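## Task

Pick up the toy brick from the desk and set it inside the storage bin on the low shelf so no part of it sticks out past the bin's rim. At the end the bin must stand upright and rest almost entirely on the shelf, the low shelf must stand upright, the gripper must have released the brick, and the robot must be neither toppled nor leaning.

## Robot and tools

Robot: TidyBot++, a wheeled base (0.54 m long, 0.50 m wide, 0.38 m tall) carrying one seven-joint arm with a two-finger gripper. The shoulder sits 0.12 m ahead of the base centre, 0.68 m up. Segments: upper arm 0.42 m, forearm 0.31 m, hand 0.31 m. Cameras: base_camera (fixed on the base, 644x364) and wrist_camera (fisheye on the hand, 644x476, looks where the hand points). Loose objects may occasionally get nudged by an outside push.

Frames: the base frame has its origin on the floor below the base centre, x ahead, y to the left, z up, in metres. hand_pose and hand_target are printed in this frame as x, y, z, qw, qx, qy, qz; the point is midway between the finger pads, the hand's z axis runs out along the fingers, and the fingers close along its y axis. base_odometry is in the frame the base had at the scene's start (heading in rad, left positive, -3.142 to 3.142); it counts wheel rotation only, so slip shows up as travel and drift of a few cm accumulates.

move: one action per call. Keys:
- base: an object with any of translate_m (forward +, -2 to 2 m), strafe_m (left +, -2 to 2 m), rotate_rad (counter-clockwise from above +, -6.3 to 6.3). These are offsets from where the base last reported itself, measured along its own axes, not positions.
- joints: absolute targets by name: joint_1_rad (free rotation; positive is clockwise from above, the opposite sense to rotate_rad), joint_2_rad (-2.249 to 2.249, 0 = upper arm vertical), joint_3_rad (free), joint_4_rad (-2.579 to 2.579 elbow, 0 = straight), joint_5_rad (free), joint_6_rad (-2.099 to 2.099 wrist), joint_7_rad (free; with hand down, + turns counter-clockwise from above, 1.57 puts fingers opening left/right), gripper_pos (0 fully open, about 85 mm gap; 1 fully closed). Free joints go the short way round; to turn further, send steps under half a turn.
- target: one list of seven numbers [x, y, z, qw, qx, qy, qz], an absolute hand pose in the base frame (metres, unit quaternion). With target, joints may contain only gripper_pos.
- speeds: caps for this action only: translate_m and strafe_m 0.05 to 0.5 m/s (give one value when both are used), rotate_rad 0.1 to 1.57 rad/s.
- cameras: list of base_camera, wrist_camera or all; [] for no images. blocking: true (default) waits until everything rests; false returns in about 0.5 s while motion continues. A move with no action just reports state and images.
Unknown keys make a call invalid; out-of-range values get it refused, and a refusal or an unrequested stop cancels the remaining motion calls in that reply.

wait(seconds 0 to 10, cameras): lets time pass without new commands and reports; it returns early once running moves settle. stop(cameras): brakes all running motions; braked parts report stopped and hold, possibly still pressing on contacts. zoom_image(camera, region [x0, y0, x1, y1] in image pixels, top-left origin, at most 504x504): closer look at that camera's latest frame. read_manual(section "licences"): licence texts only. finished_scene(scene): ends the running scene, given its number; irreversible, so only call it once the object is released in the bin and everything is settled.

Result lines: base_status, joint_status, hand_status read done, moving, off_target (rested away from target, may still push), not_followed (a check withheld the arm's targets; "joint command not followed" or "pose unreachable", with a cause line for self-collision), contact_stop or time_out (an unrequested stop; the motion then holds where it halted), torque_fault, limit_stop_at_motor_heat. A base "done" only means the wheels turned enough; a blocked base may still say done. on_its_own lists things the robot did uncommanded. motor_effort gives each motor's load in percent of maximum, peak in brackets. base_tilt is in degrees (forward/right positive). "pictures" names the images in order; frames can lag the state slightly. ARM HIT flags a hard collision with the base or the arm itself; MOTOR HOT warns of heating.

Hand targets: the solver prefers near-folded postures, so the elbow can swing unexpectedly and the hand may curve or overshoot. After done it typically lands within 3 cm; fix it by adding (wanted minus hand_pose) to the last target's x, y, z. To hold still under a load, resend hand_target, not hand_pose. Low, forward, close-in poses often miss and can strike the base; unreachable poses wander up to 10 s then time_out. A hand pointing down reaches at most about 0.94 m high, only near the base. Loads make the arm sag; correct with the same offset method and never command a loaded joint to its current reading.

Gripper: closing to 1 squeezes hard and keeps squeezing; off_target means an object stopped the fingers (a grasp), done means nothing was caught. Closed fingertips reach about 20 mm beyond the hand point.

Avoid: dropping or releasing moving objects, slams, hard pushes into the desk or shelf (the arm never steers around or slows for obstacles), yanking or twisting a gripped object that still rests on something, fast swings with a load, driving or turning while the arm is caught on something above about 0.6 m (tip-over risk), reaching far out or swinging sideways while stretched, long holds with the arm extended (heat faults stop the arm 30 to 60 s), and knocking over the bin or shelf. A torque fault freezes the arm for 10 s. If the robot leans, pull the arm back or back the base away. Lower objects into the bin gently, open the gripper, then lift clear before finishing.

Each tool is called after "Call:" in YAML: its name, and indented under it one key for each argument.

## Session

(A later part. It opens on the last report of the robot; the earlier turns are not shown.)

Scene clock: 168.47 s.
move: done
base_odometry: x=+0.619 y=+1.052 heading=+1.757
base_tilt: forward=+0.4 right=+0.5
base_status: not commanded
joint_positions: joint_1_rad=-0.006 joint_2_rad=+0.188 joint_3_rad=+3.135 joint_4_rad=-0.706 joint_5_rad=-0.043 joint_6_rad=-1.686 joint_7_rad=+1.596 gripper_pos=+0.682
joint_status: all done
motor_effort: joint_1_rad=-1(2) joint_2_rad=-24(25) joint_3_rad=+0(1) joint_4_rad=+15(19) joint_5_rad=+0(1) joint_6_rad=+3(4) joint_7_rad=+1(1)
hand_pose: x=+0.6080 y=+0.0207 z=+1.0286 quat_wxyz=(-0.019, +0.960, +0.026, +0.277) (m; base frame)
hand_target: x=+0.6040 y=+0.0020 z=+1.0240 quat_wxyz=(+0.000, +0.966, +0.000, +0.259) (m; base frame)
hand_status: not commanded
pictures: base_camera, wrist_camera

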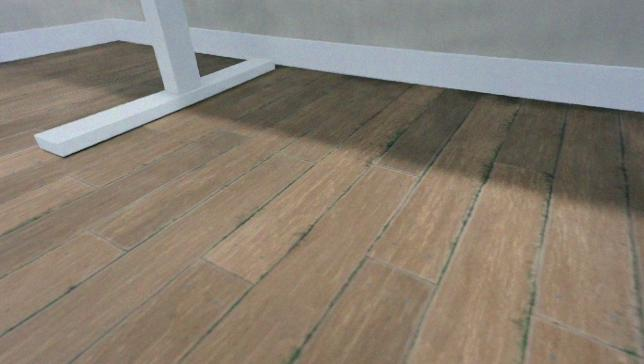

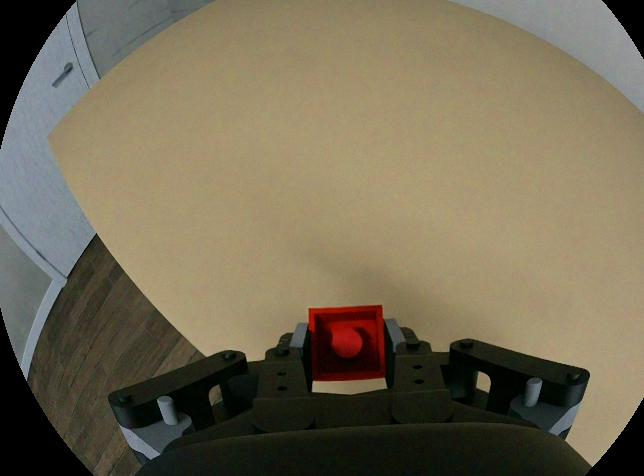

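Call:
move:
  base: {"translate_m":-0.8}

Call:
move:
  base: {"rotate_rad":2.5}
  joints: {"joint_2_rad":0,"joint_4_rad":-1.4,"joint_6_rad":-0.6}

Scene clock: 181.30 s.
move: done
base_odometry: x=+0.767 y=+0.265 heading=+1.757
base_tilt: forward=+0.4 right=+0.5
base_status: done
joint_positions: joint_1_rad=-0.006 joint_2_rad=+0.201 joint_3_rad=+3.135 joint_4_rad=-0.705 joint_5_rad=-0.043 joint_6_rad=-1.693 joint_7_rad=+1.596 gripper_pos=+0.682
joint_status: not commanded
motor_effort: joint_1_rad=+0(2) joint_2_rad=-25(28) joint_3_rad=-1(2) joint_4_rad=+16(17) joint_5_rad=+0(1) joint_6_rad=+3(4) joint_7_rad=+0(1)
hand_pose: x=+0.6109 y=+0.0206 z=+1.0217 quat_wxyz=(-0.019, +0.963, +0.026, +0.268) (m; base frame)
hand_target: x=+0.6040 y=+0.0020 z=+1.0240 quat_wxyz=(+0.000, +0.966, +0.000, +0.259) (m; base frame)
hand_status: not commanded
pictures: base_camera, wrist_camera

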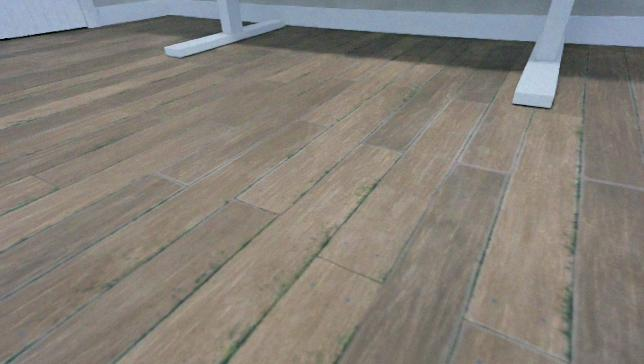

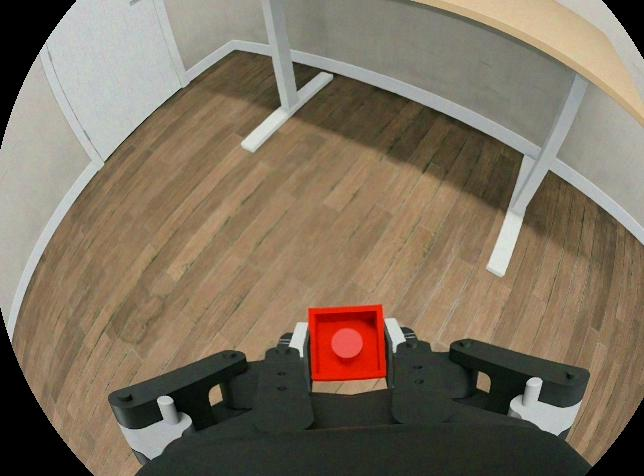

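Scene clock: 184.27 s.
move: done
base_odometry: x=+0.767 y=+0.265 heading=-2.027
base_tilt: forward=+0.4 right=+0.5
base_status: done
joint_positions: joint_1_rad=-0.005 joint_2_rad=+0.012 joint_3_rad=+3.135 joint_4_rad=-1.384 joint_5_rad=-0.043 joint_6_rad=-0.665 joint_7_rad=+1.596 gripper_pos=+0.682
joint_status: all done
motor_effort: joint_1_rad=-1(4) joint_2_rad=-23(31) joint_3_rad=+0(3) joint_4_rad=+22(22) joint_5_rad=+0(2) joint_6_rad=+7(7) joint_7_rad=+0(1)
hand_pose: x=+0.7080 y=+0.0165 z=+1.0110 quat_wxyz=(-0.017, +0.857, +0.008, +0.515) (m; base frame)
hand_target: x=+0.7118 y=+0.0023 z=+1.0265 quat_wxyz=(-0.001, +0.841, +0.000, +0.540) (m; base frame)
hand_status: not commanded
pictures: base_camera, wrist_camera

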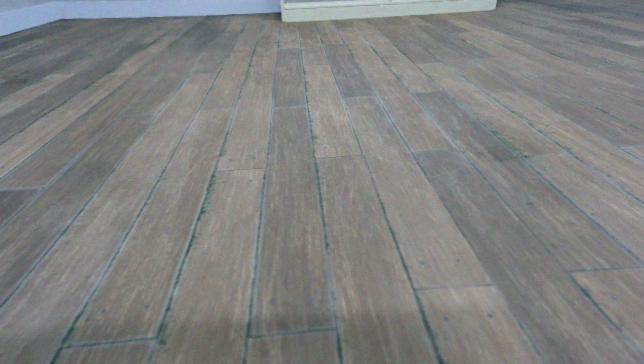

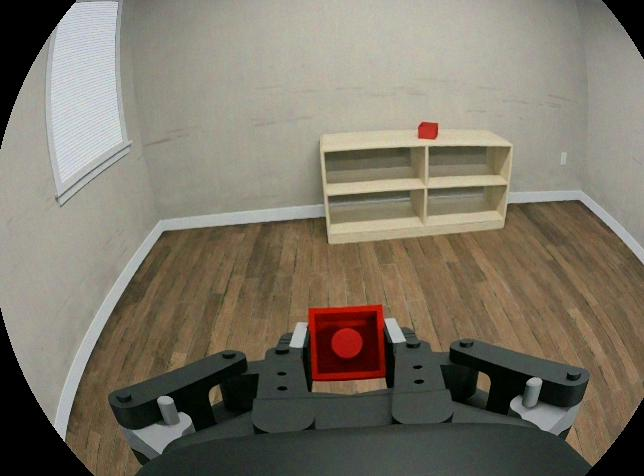

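Call:
move:
  base: {"translate_m":1.5,"strafe_m":-0.72,"rotate_rad":0.16}
  joints: {"joint_6_rad":-0.8}

Call:
zoom_image:
  camera: "wrist_camera"
  region: [240, 100, 440, 260]

Scene clock: 197.30 s.
move: done
base_odometry: x=-0.540 y=-0.764 heading=-1.866
base_tilt: forward=+0.4 right=+0.5
base_status: done
joint_positions: joint_1_rad=-0.007 joint_2_rad=+0.000 joint_3_rad=+3.132 joint_4_rad=-1.393 joint_5_rad=-0.043 joint_6_rad=-0.804 joint_7_rad=+1.596 gripper_pos=+0.682
joint_status: all done
motor_effort: joint_1_rad=-1(4) joint_2_rad=-22(25) joint_3_rad=-1(3) joint_4_rad=+21(22) joint_5_rad=+0(1) joint_6_rad=+6(8) joint_7_rad=+0(1)
hand_pose: x=+0.6801 y=+0.0202 z=+0.9761 quat_wxyz=(-0.019, +0.890, +0.012, +0.455) (m; base frame)
hand_target: x=+0.6805 y=+0.0023 z=+0.9728 quat_wxyz=(-0.001, +0.891, +0.000, +0.454) (m; base frame)
hand_status: not commanded
pictures: base_camera, wrist_camera

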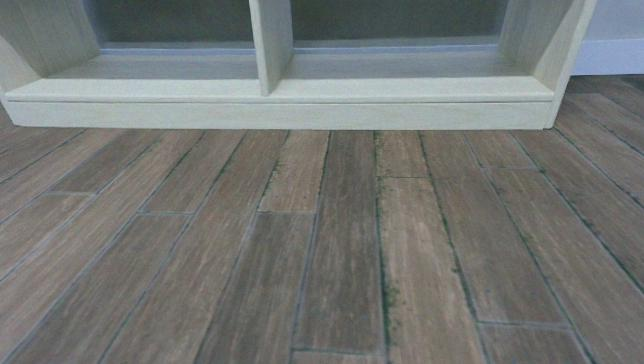

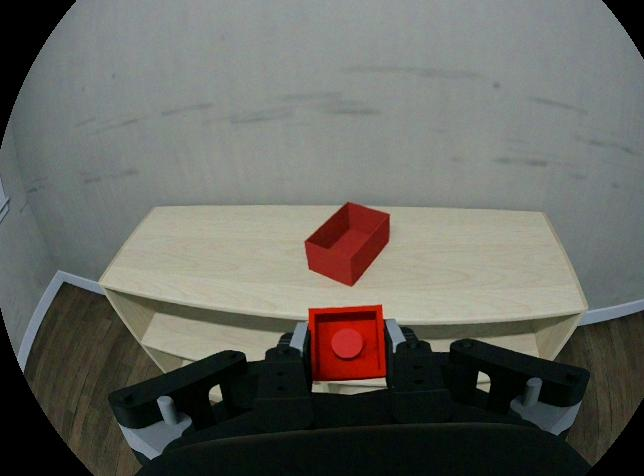

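Scaled by 2.520.

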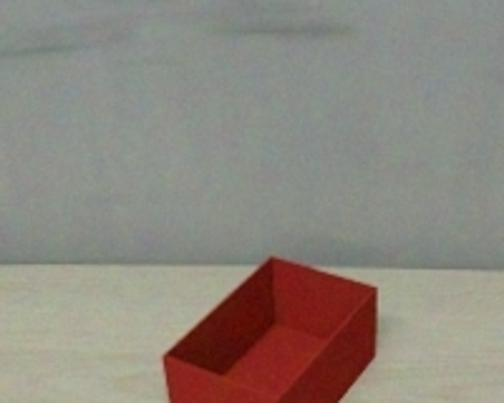

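Call:
move:
  base: {"translate_m":0.6,"strafe_m":0.02}
  joints: {"joint_2_rad":0.229,"joint_4_rad":-0.94,"joint_6_rad":-1.95,"joint_5_rad":0.04,"joint_7_rad":1.55}

Scene clock: 213.43 s.
move: done
base_odometry: x=-0.696 y=-1.344 heading=-1.867
base_tilt: forward=+0.4 right=+0.5
base_status: done
joint_positions: joint_1_rad=-0.007 joint_2_rad=+0.226 joint_3_rad=+3.132 joint_4_rad=-0.974 joint_5_rad=-0.043 joint_6_rad=-1.896 joint_7_rad=+1.596 gripper_pos=+0.682
joint_status: all done
motor_effort: joint_1_rad=+0(1) joint_2_rad=-25(29) joint_3_rad=+0(2) joint_4_rad=+17(22) joint_5_rad=+0(1) joint_6_rad=-1(7) joint_7_rad=+0(2)
hand_pose: x=+0.5202 y=+0.0201 z=+0.8951 quat_wxyz=(-0.021, +0.999, +0.028, +0.023) (m; base frame)
hand_target: x=+0.5108 y=-0.0097 z=+0.9035 quat_wxyz=(+0.018, +1.000, -0.017, +0.012) (m; base frame)
hand_status: not commanded
pictures: base_camera, wrist_camera

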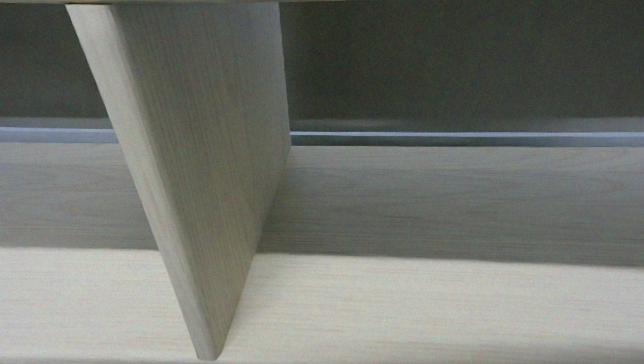

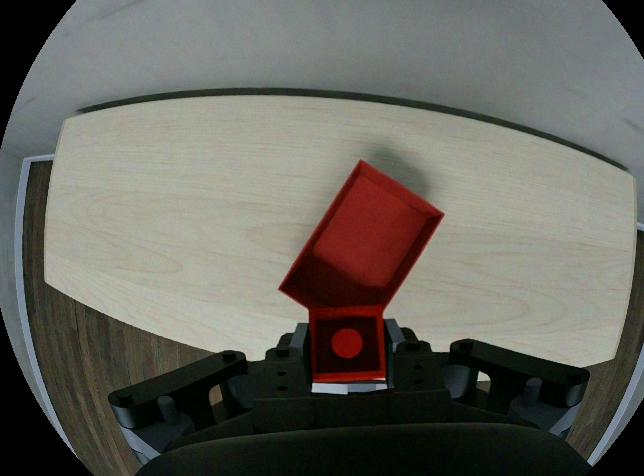

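Call:
move:
  joints: {"joint_2_rad":0.332,"joint_4_rad":-1.325,"joint_6_rad":-1.485,"joint_7_rad":2.57}

Scene clock: 237.10 s.
move: done
base_odometry: x=-0.696 y=-1.344 heading=-1.867
base_tilt: forward=+0.4 right=+0.5
base_status: not commanded
joint_positions: joint_1_rad=-0.007 joint_2_rad=+0.323 joint_3_rad=+3.132 joint_4_rad=-1.310 joint_5_rad=-0.043 joint_6_rad=-1.541 joint_7_rad=+2.504 gripper_pos=+0.682
joint_status: all done
motor_effort: joint_1_rad=-1(2) joint_2_rad=-30(32) joint_3_rad=-1(1) joint_4_rad=+17(18) joint_5_rad=+0(1) joint_6_rad=-3(3) joint_7_rad=+1(1)
hand_pose: x=+0.5558 y=+0.0215 z=+0.7506 quat_wxyz=(-0.028, +0.890, +0.456, -0.004) (m; base frame)
hand_target: x=+0.5692 y=-0.0104 z=+0.7415 quat_wxyz=(+0.017, +0.876, +0.481, -0.010) (m; base frame)
hand_status: not commanded
pictures: base_camera, wrist_camera

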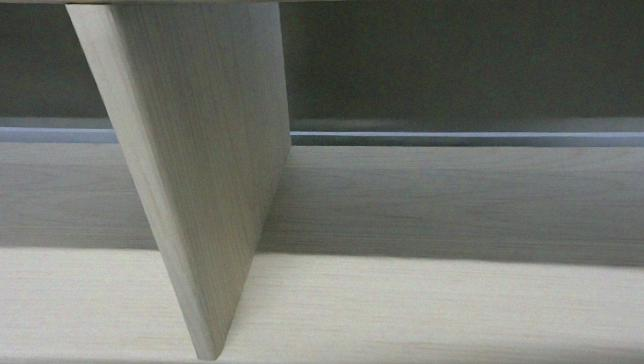

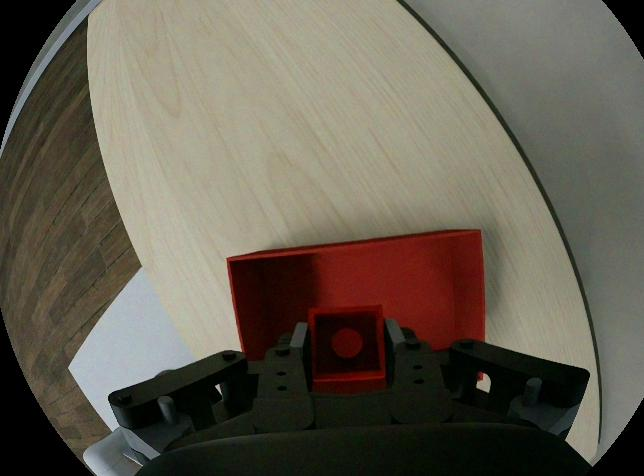

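Call:
move:
  joints: {"joint_2_rad":0.41,"joint_4_rad":-1.613,"joint_6_rad":-1.119}

Scene clock: 245.40 s.
move: done
base_odometry: x=-0.696 y=-1.344 heading=-1.867
base_tilt: forward=+0.4 right=+0.5
base_status: not commanded
joint_positions: joint_1_rad=-0.007 joint_2_rad=+0.383 joint_3_rad=+3.132 joint_4_rad=-1.589 joint_5_rad=-0.043 joint_6_rad=-1.174 joint_7_rad=+2.506 gripper_pos=+0.682
joint_status: all done
motor_effort: joint_1_rad=+0(2) joint_2_rad=-25(33) joint_3_rad=+0(2) joint_4_rad=+12(17) joint_5_rad=+0(1) joint_6_rad=+0(3) joint_7_rad=+0(1)
hand_pose: x=+0.5639 y=+0.0208 z=+0.6384 quat_wxyz=(-0.020, +0.893, +0.450, +0.008) (m; base frame)
hand_target: x=+0.5695 y=-0.0091 z=+0.6192 quat_wxyz=(+0.015, +0.873, +0.487, -0.009) (m; base frame)
hand_status: not commanded
pictures: base_camera, wrist_camera

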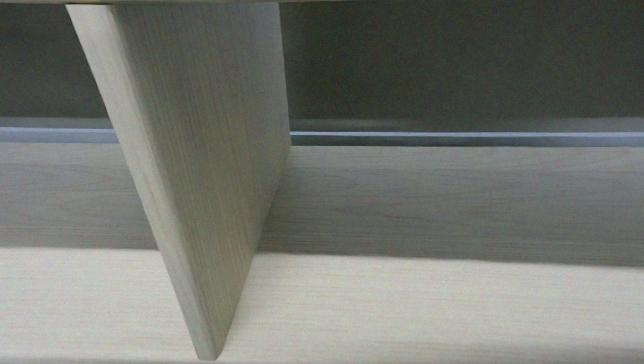

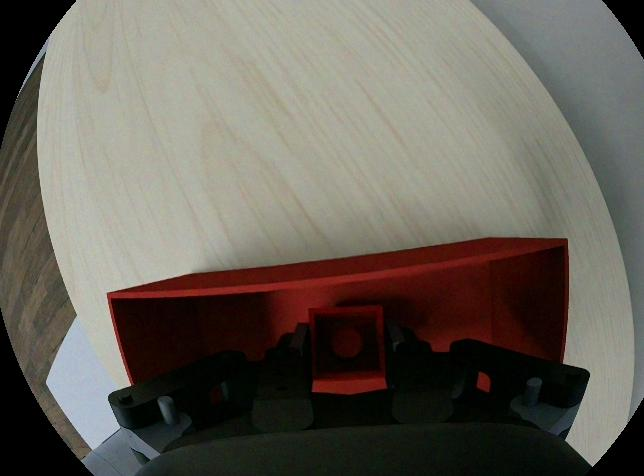

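Call:
move:
  joints: {"joint_2_rad":0.428,"joint_4_rad":-1.64,"joint_6_rad":-1.08}
  cameras: ["wrist_camera"]

Scene clock: 249.37 s.
move: off_target
base_odometry: x=-0.696 y=-1.344 heading=-1.867
base_tilt: forward=+0.4 right=+0.5
base_status: not commanded
joint_positions: joint_1_rad=-0.007 joint_2_rad=+0.377 joint_3_rad=+3.132 joint_4_rad=-1.599 joint_5_rad=-0.043 joint_6_rad=-1.148 joint_7_rad=+2.506 gripper_pos=+0.682
joint_status: joint_2_rad off_target (ended at +0.377, target +0.428); joint_4_rad off_target (ended at -1.599, target -1.640); the others done
motor_effort: joint_1_rad=-1(1) joint_2_rad=-22(26) joint_3_rad=-1(1) joint_4_rad=+11(13) joint_5_rad=+0(0) joint_6_rad=+1(3) joint_7_rad=+0(0)
hand_pose: x=+0.5680 y=+0.0207 z=+0.6381 quat_wxyz=(-0.015, +0.893, +0.450, +0.017) (m; base frame)
hand_target: x=+0.5680 y=-0.0089 z=+0.6036 quat_wxyz=(+0.014, +0.873, +0.488, -0.011) (m; base frame)
hand_status: not commanded
pictures: wrist_camera

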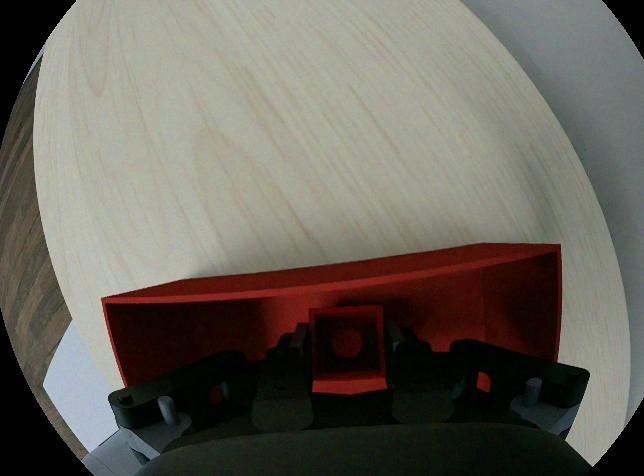

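Call:
move:
  joints: {"joint_2_rad":0.395,"joint_4_rad":-1.59,"joint_6_rad":-1.13}
  cameras: []

Call:
move:
  joints: {"gripper_pos":0.42}
  cameras: ["wrist_camera"]

Scene clock: 253.20 s.
move: done
base_odometry: x=-0.696 y=-1.344 heading=-1.867
base_tilt: forward=+0.4 right=+0.5
base_status: not commanded
joint_positions: joint_1_rad=-0.007 joint_2_rad=+0.377 joint_3_rad=+3.132 joint_4_rad=-1.597 joint_5_rad=-0.043 joint_6_rad=-1.148 joint_7_rad=+2.506 gripper_pos=+0.682
joint_status: all done
motor_effort: joint_1_rad=-1(1) joint_2_rad=-27(29) joint_3_rad=-1(1) joint_4_rad=+13(15) joint_5_rad=+0(1) joint_6_rad=-1(2) joint_7_rad=+0(1)
hand_pose: x=+0.5687 y=+0.0208 z=+0.6388 quat_wxyz=(-0.015, +0.893, +0.450, +0.018) (m; base frame)
hand_target: x=+0.5770 y=-0.0092 z=+0.6327 quat_wxyz=(+0.022, +0.873, +0.487, +0.003) (m; base frame)
hand_status: not commanded
pictures: none
No camera images: "cameras" was empty.

Scene clock: 253.93 s.
move: done
base_odometry: x=-0.696 y=-1.344 heading=-1.867
base_tilt: forward=+0.4 right=+0.5
base_status: not commanded
joint_positions: joint_1_rad=-0.007 joint_2_rad=+0.384 joint_3_rad=+3.132 joint_4_rad=-1.597 joint_5_rad=-0.043 joint_6_rad=-1.148 joint_7_rad=+2.506 gripper_pos=+0.420
joint_status: all done
motor_effort: joint_1_rad=-1(1) joint_2_rad=-31(32) joint_3_rad=-1(2) joint_4_rad=+15(16) joint_5_rad=-1(1) joint_6_rad=-1(2) joint_7_rad=+0(1)
hand_pose: x=+0.5684 y=+0.0207 z=+0.6355 quat_wxyz=(-0.017, +0.893, +0.450, +0.015) (m; base frame)
hand_target: x=+0.5770 y=-0.0092 z=+0.6327 quat_wxyz=(+0.022, +0.873, +0.487, +0.003) (m; base frame)
hand_status: not commanded
pictures: wrist_camera

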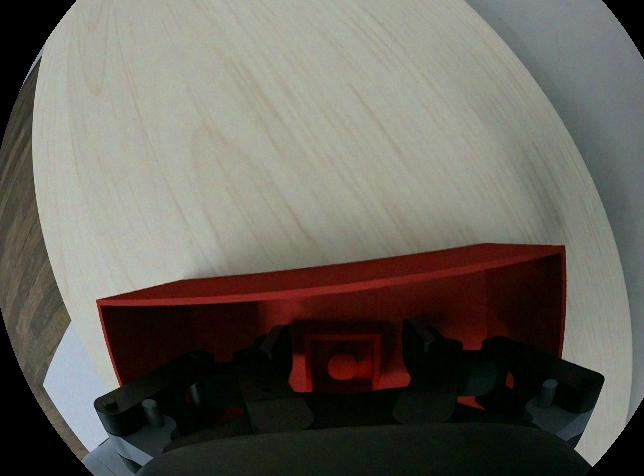

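Call:
move:
  joints: {"joint_2_rad":0.332,"joint_4_rad":-1.325,"joint_6_rad":-1.485}
  cameras: ["wrist_camera"]

Call:
move:
  joints: {"joint_2_rad":0.229,"joint_4_rad":-0.94,"joint_6_rad":-1.95}
  base: {"translate_m":-0.1}
  cameras: ["wrist_camera"]

Scene clock: 259.03 s.
move: done
base_odometry: x=-0.696 y=-1.344 heading=-1.867
base_tilt: forward=+0.4 right=+0.5
base_status: not commanded
joint_positions: joint_1_rad=-0.007 joint_2_rad=+0.333 joint_3_rad=+3.132 joint_4_rad=-1.356 joint_5_rad=-0.043 joint_6_rad=-1.429 joint_7_rad=+2.506 gripper_pos=+0.420
joint_status: all done
motor_effort: joint_1_rad=+0(2) joint_2_rad=-30(33) joint_3_rad=-1(2) joint_4_rad=+16(18) joint_5_rad=-1(1) joint_6_rad=+0(3) joint_7_rad=+0(1)
hand_pose: x=+0.5757 y=+0.0217 z=+0.7319 quat_wxyz=(-0.015, +0.890, +0.455, +0.021) (m; base frame)
hand_target: x=+0.5692 y=-0.0104 z=+0.7415 quat_wxyz=(+0.017, +0.876, +0.481, -0.010) (m; base frame)
hand_status: not commanded
pictures: wrist_camera

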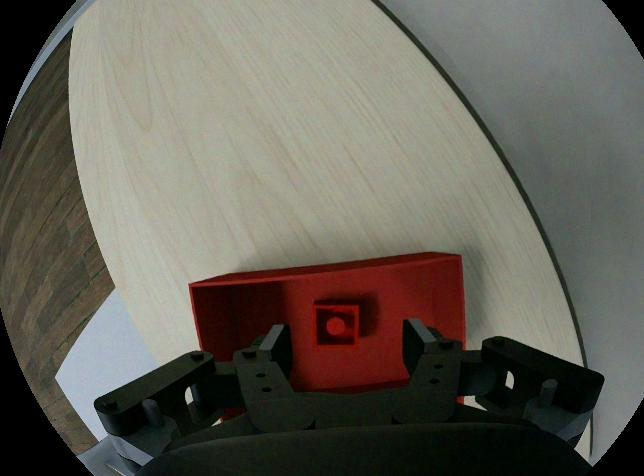

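Scene clock: 260.93 s.
move: done
base_odometry: x=-0.667 y=-1.248 heading=-1.867
base_tilt: forward=+0.4 right=+0.5
base_status: done
joint_positions: joint_1_rad=-0.007 joint_2_rad=+0.225 joint_3_rad=+3.133 joint_4_rad=-0.973 joint_5_rad=-0.040 joint_6_rad=-1.894 joint_7_rad=+2.506 gripper_pos=+0.420
joint_status: all done
motor_effort: joint_1_rad=-1(4) joint_2_rad=-26(34) joint_3_rad=-1(3) joint_4_rad=+15(20) joint_5_rad=-1(2) joint_6_rad=-1(3) joint_7_rad=+1(1)
hand_pose: x=+0.5206 y=+0.0190 z=+0.8961 quat_wxyz=(-0.007, +0.885, +0.464, +0.031) (m; base frame)
hand_target: x=+0.5108 y=-0.0097 z=+0.9035 quat_wxyz=(+0.021, +0.881, +0.473, +0.001) (m; base frame)
hand_status: not commanded
pictures: wrist_camera

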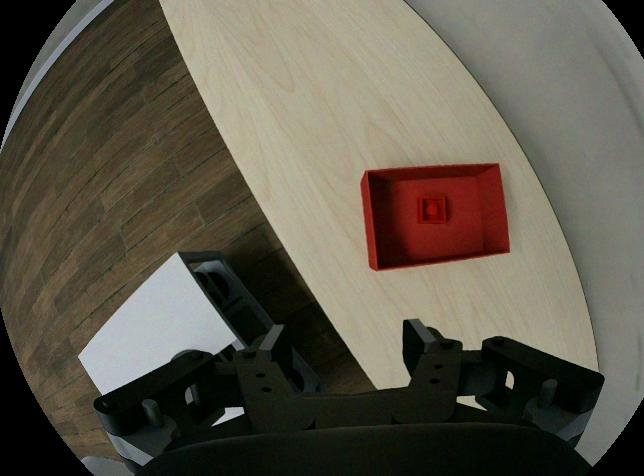

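Perfect.

Call:
finished_scene:
  scene: 2

The scene is finished: the task was done.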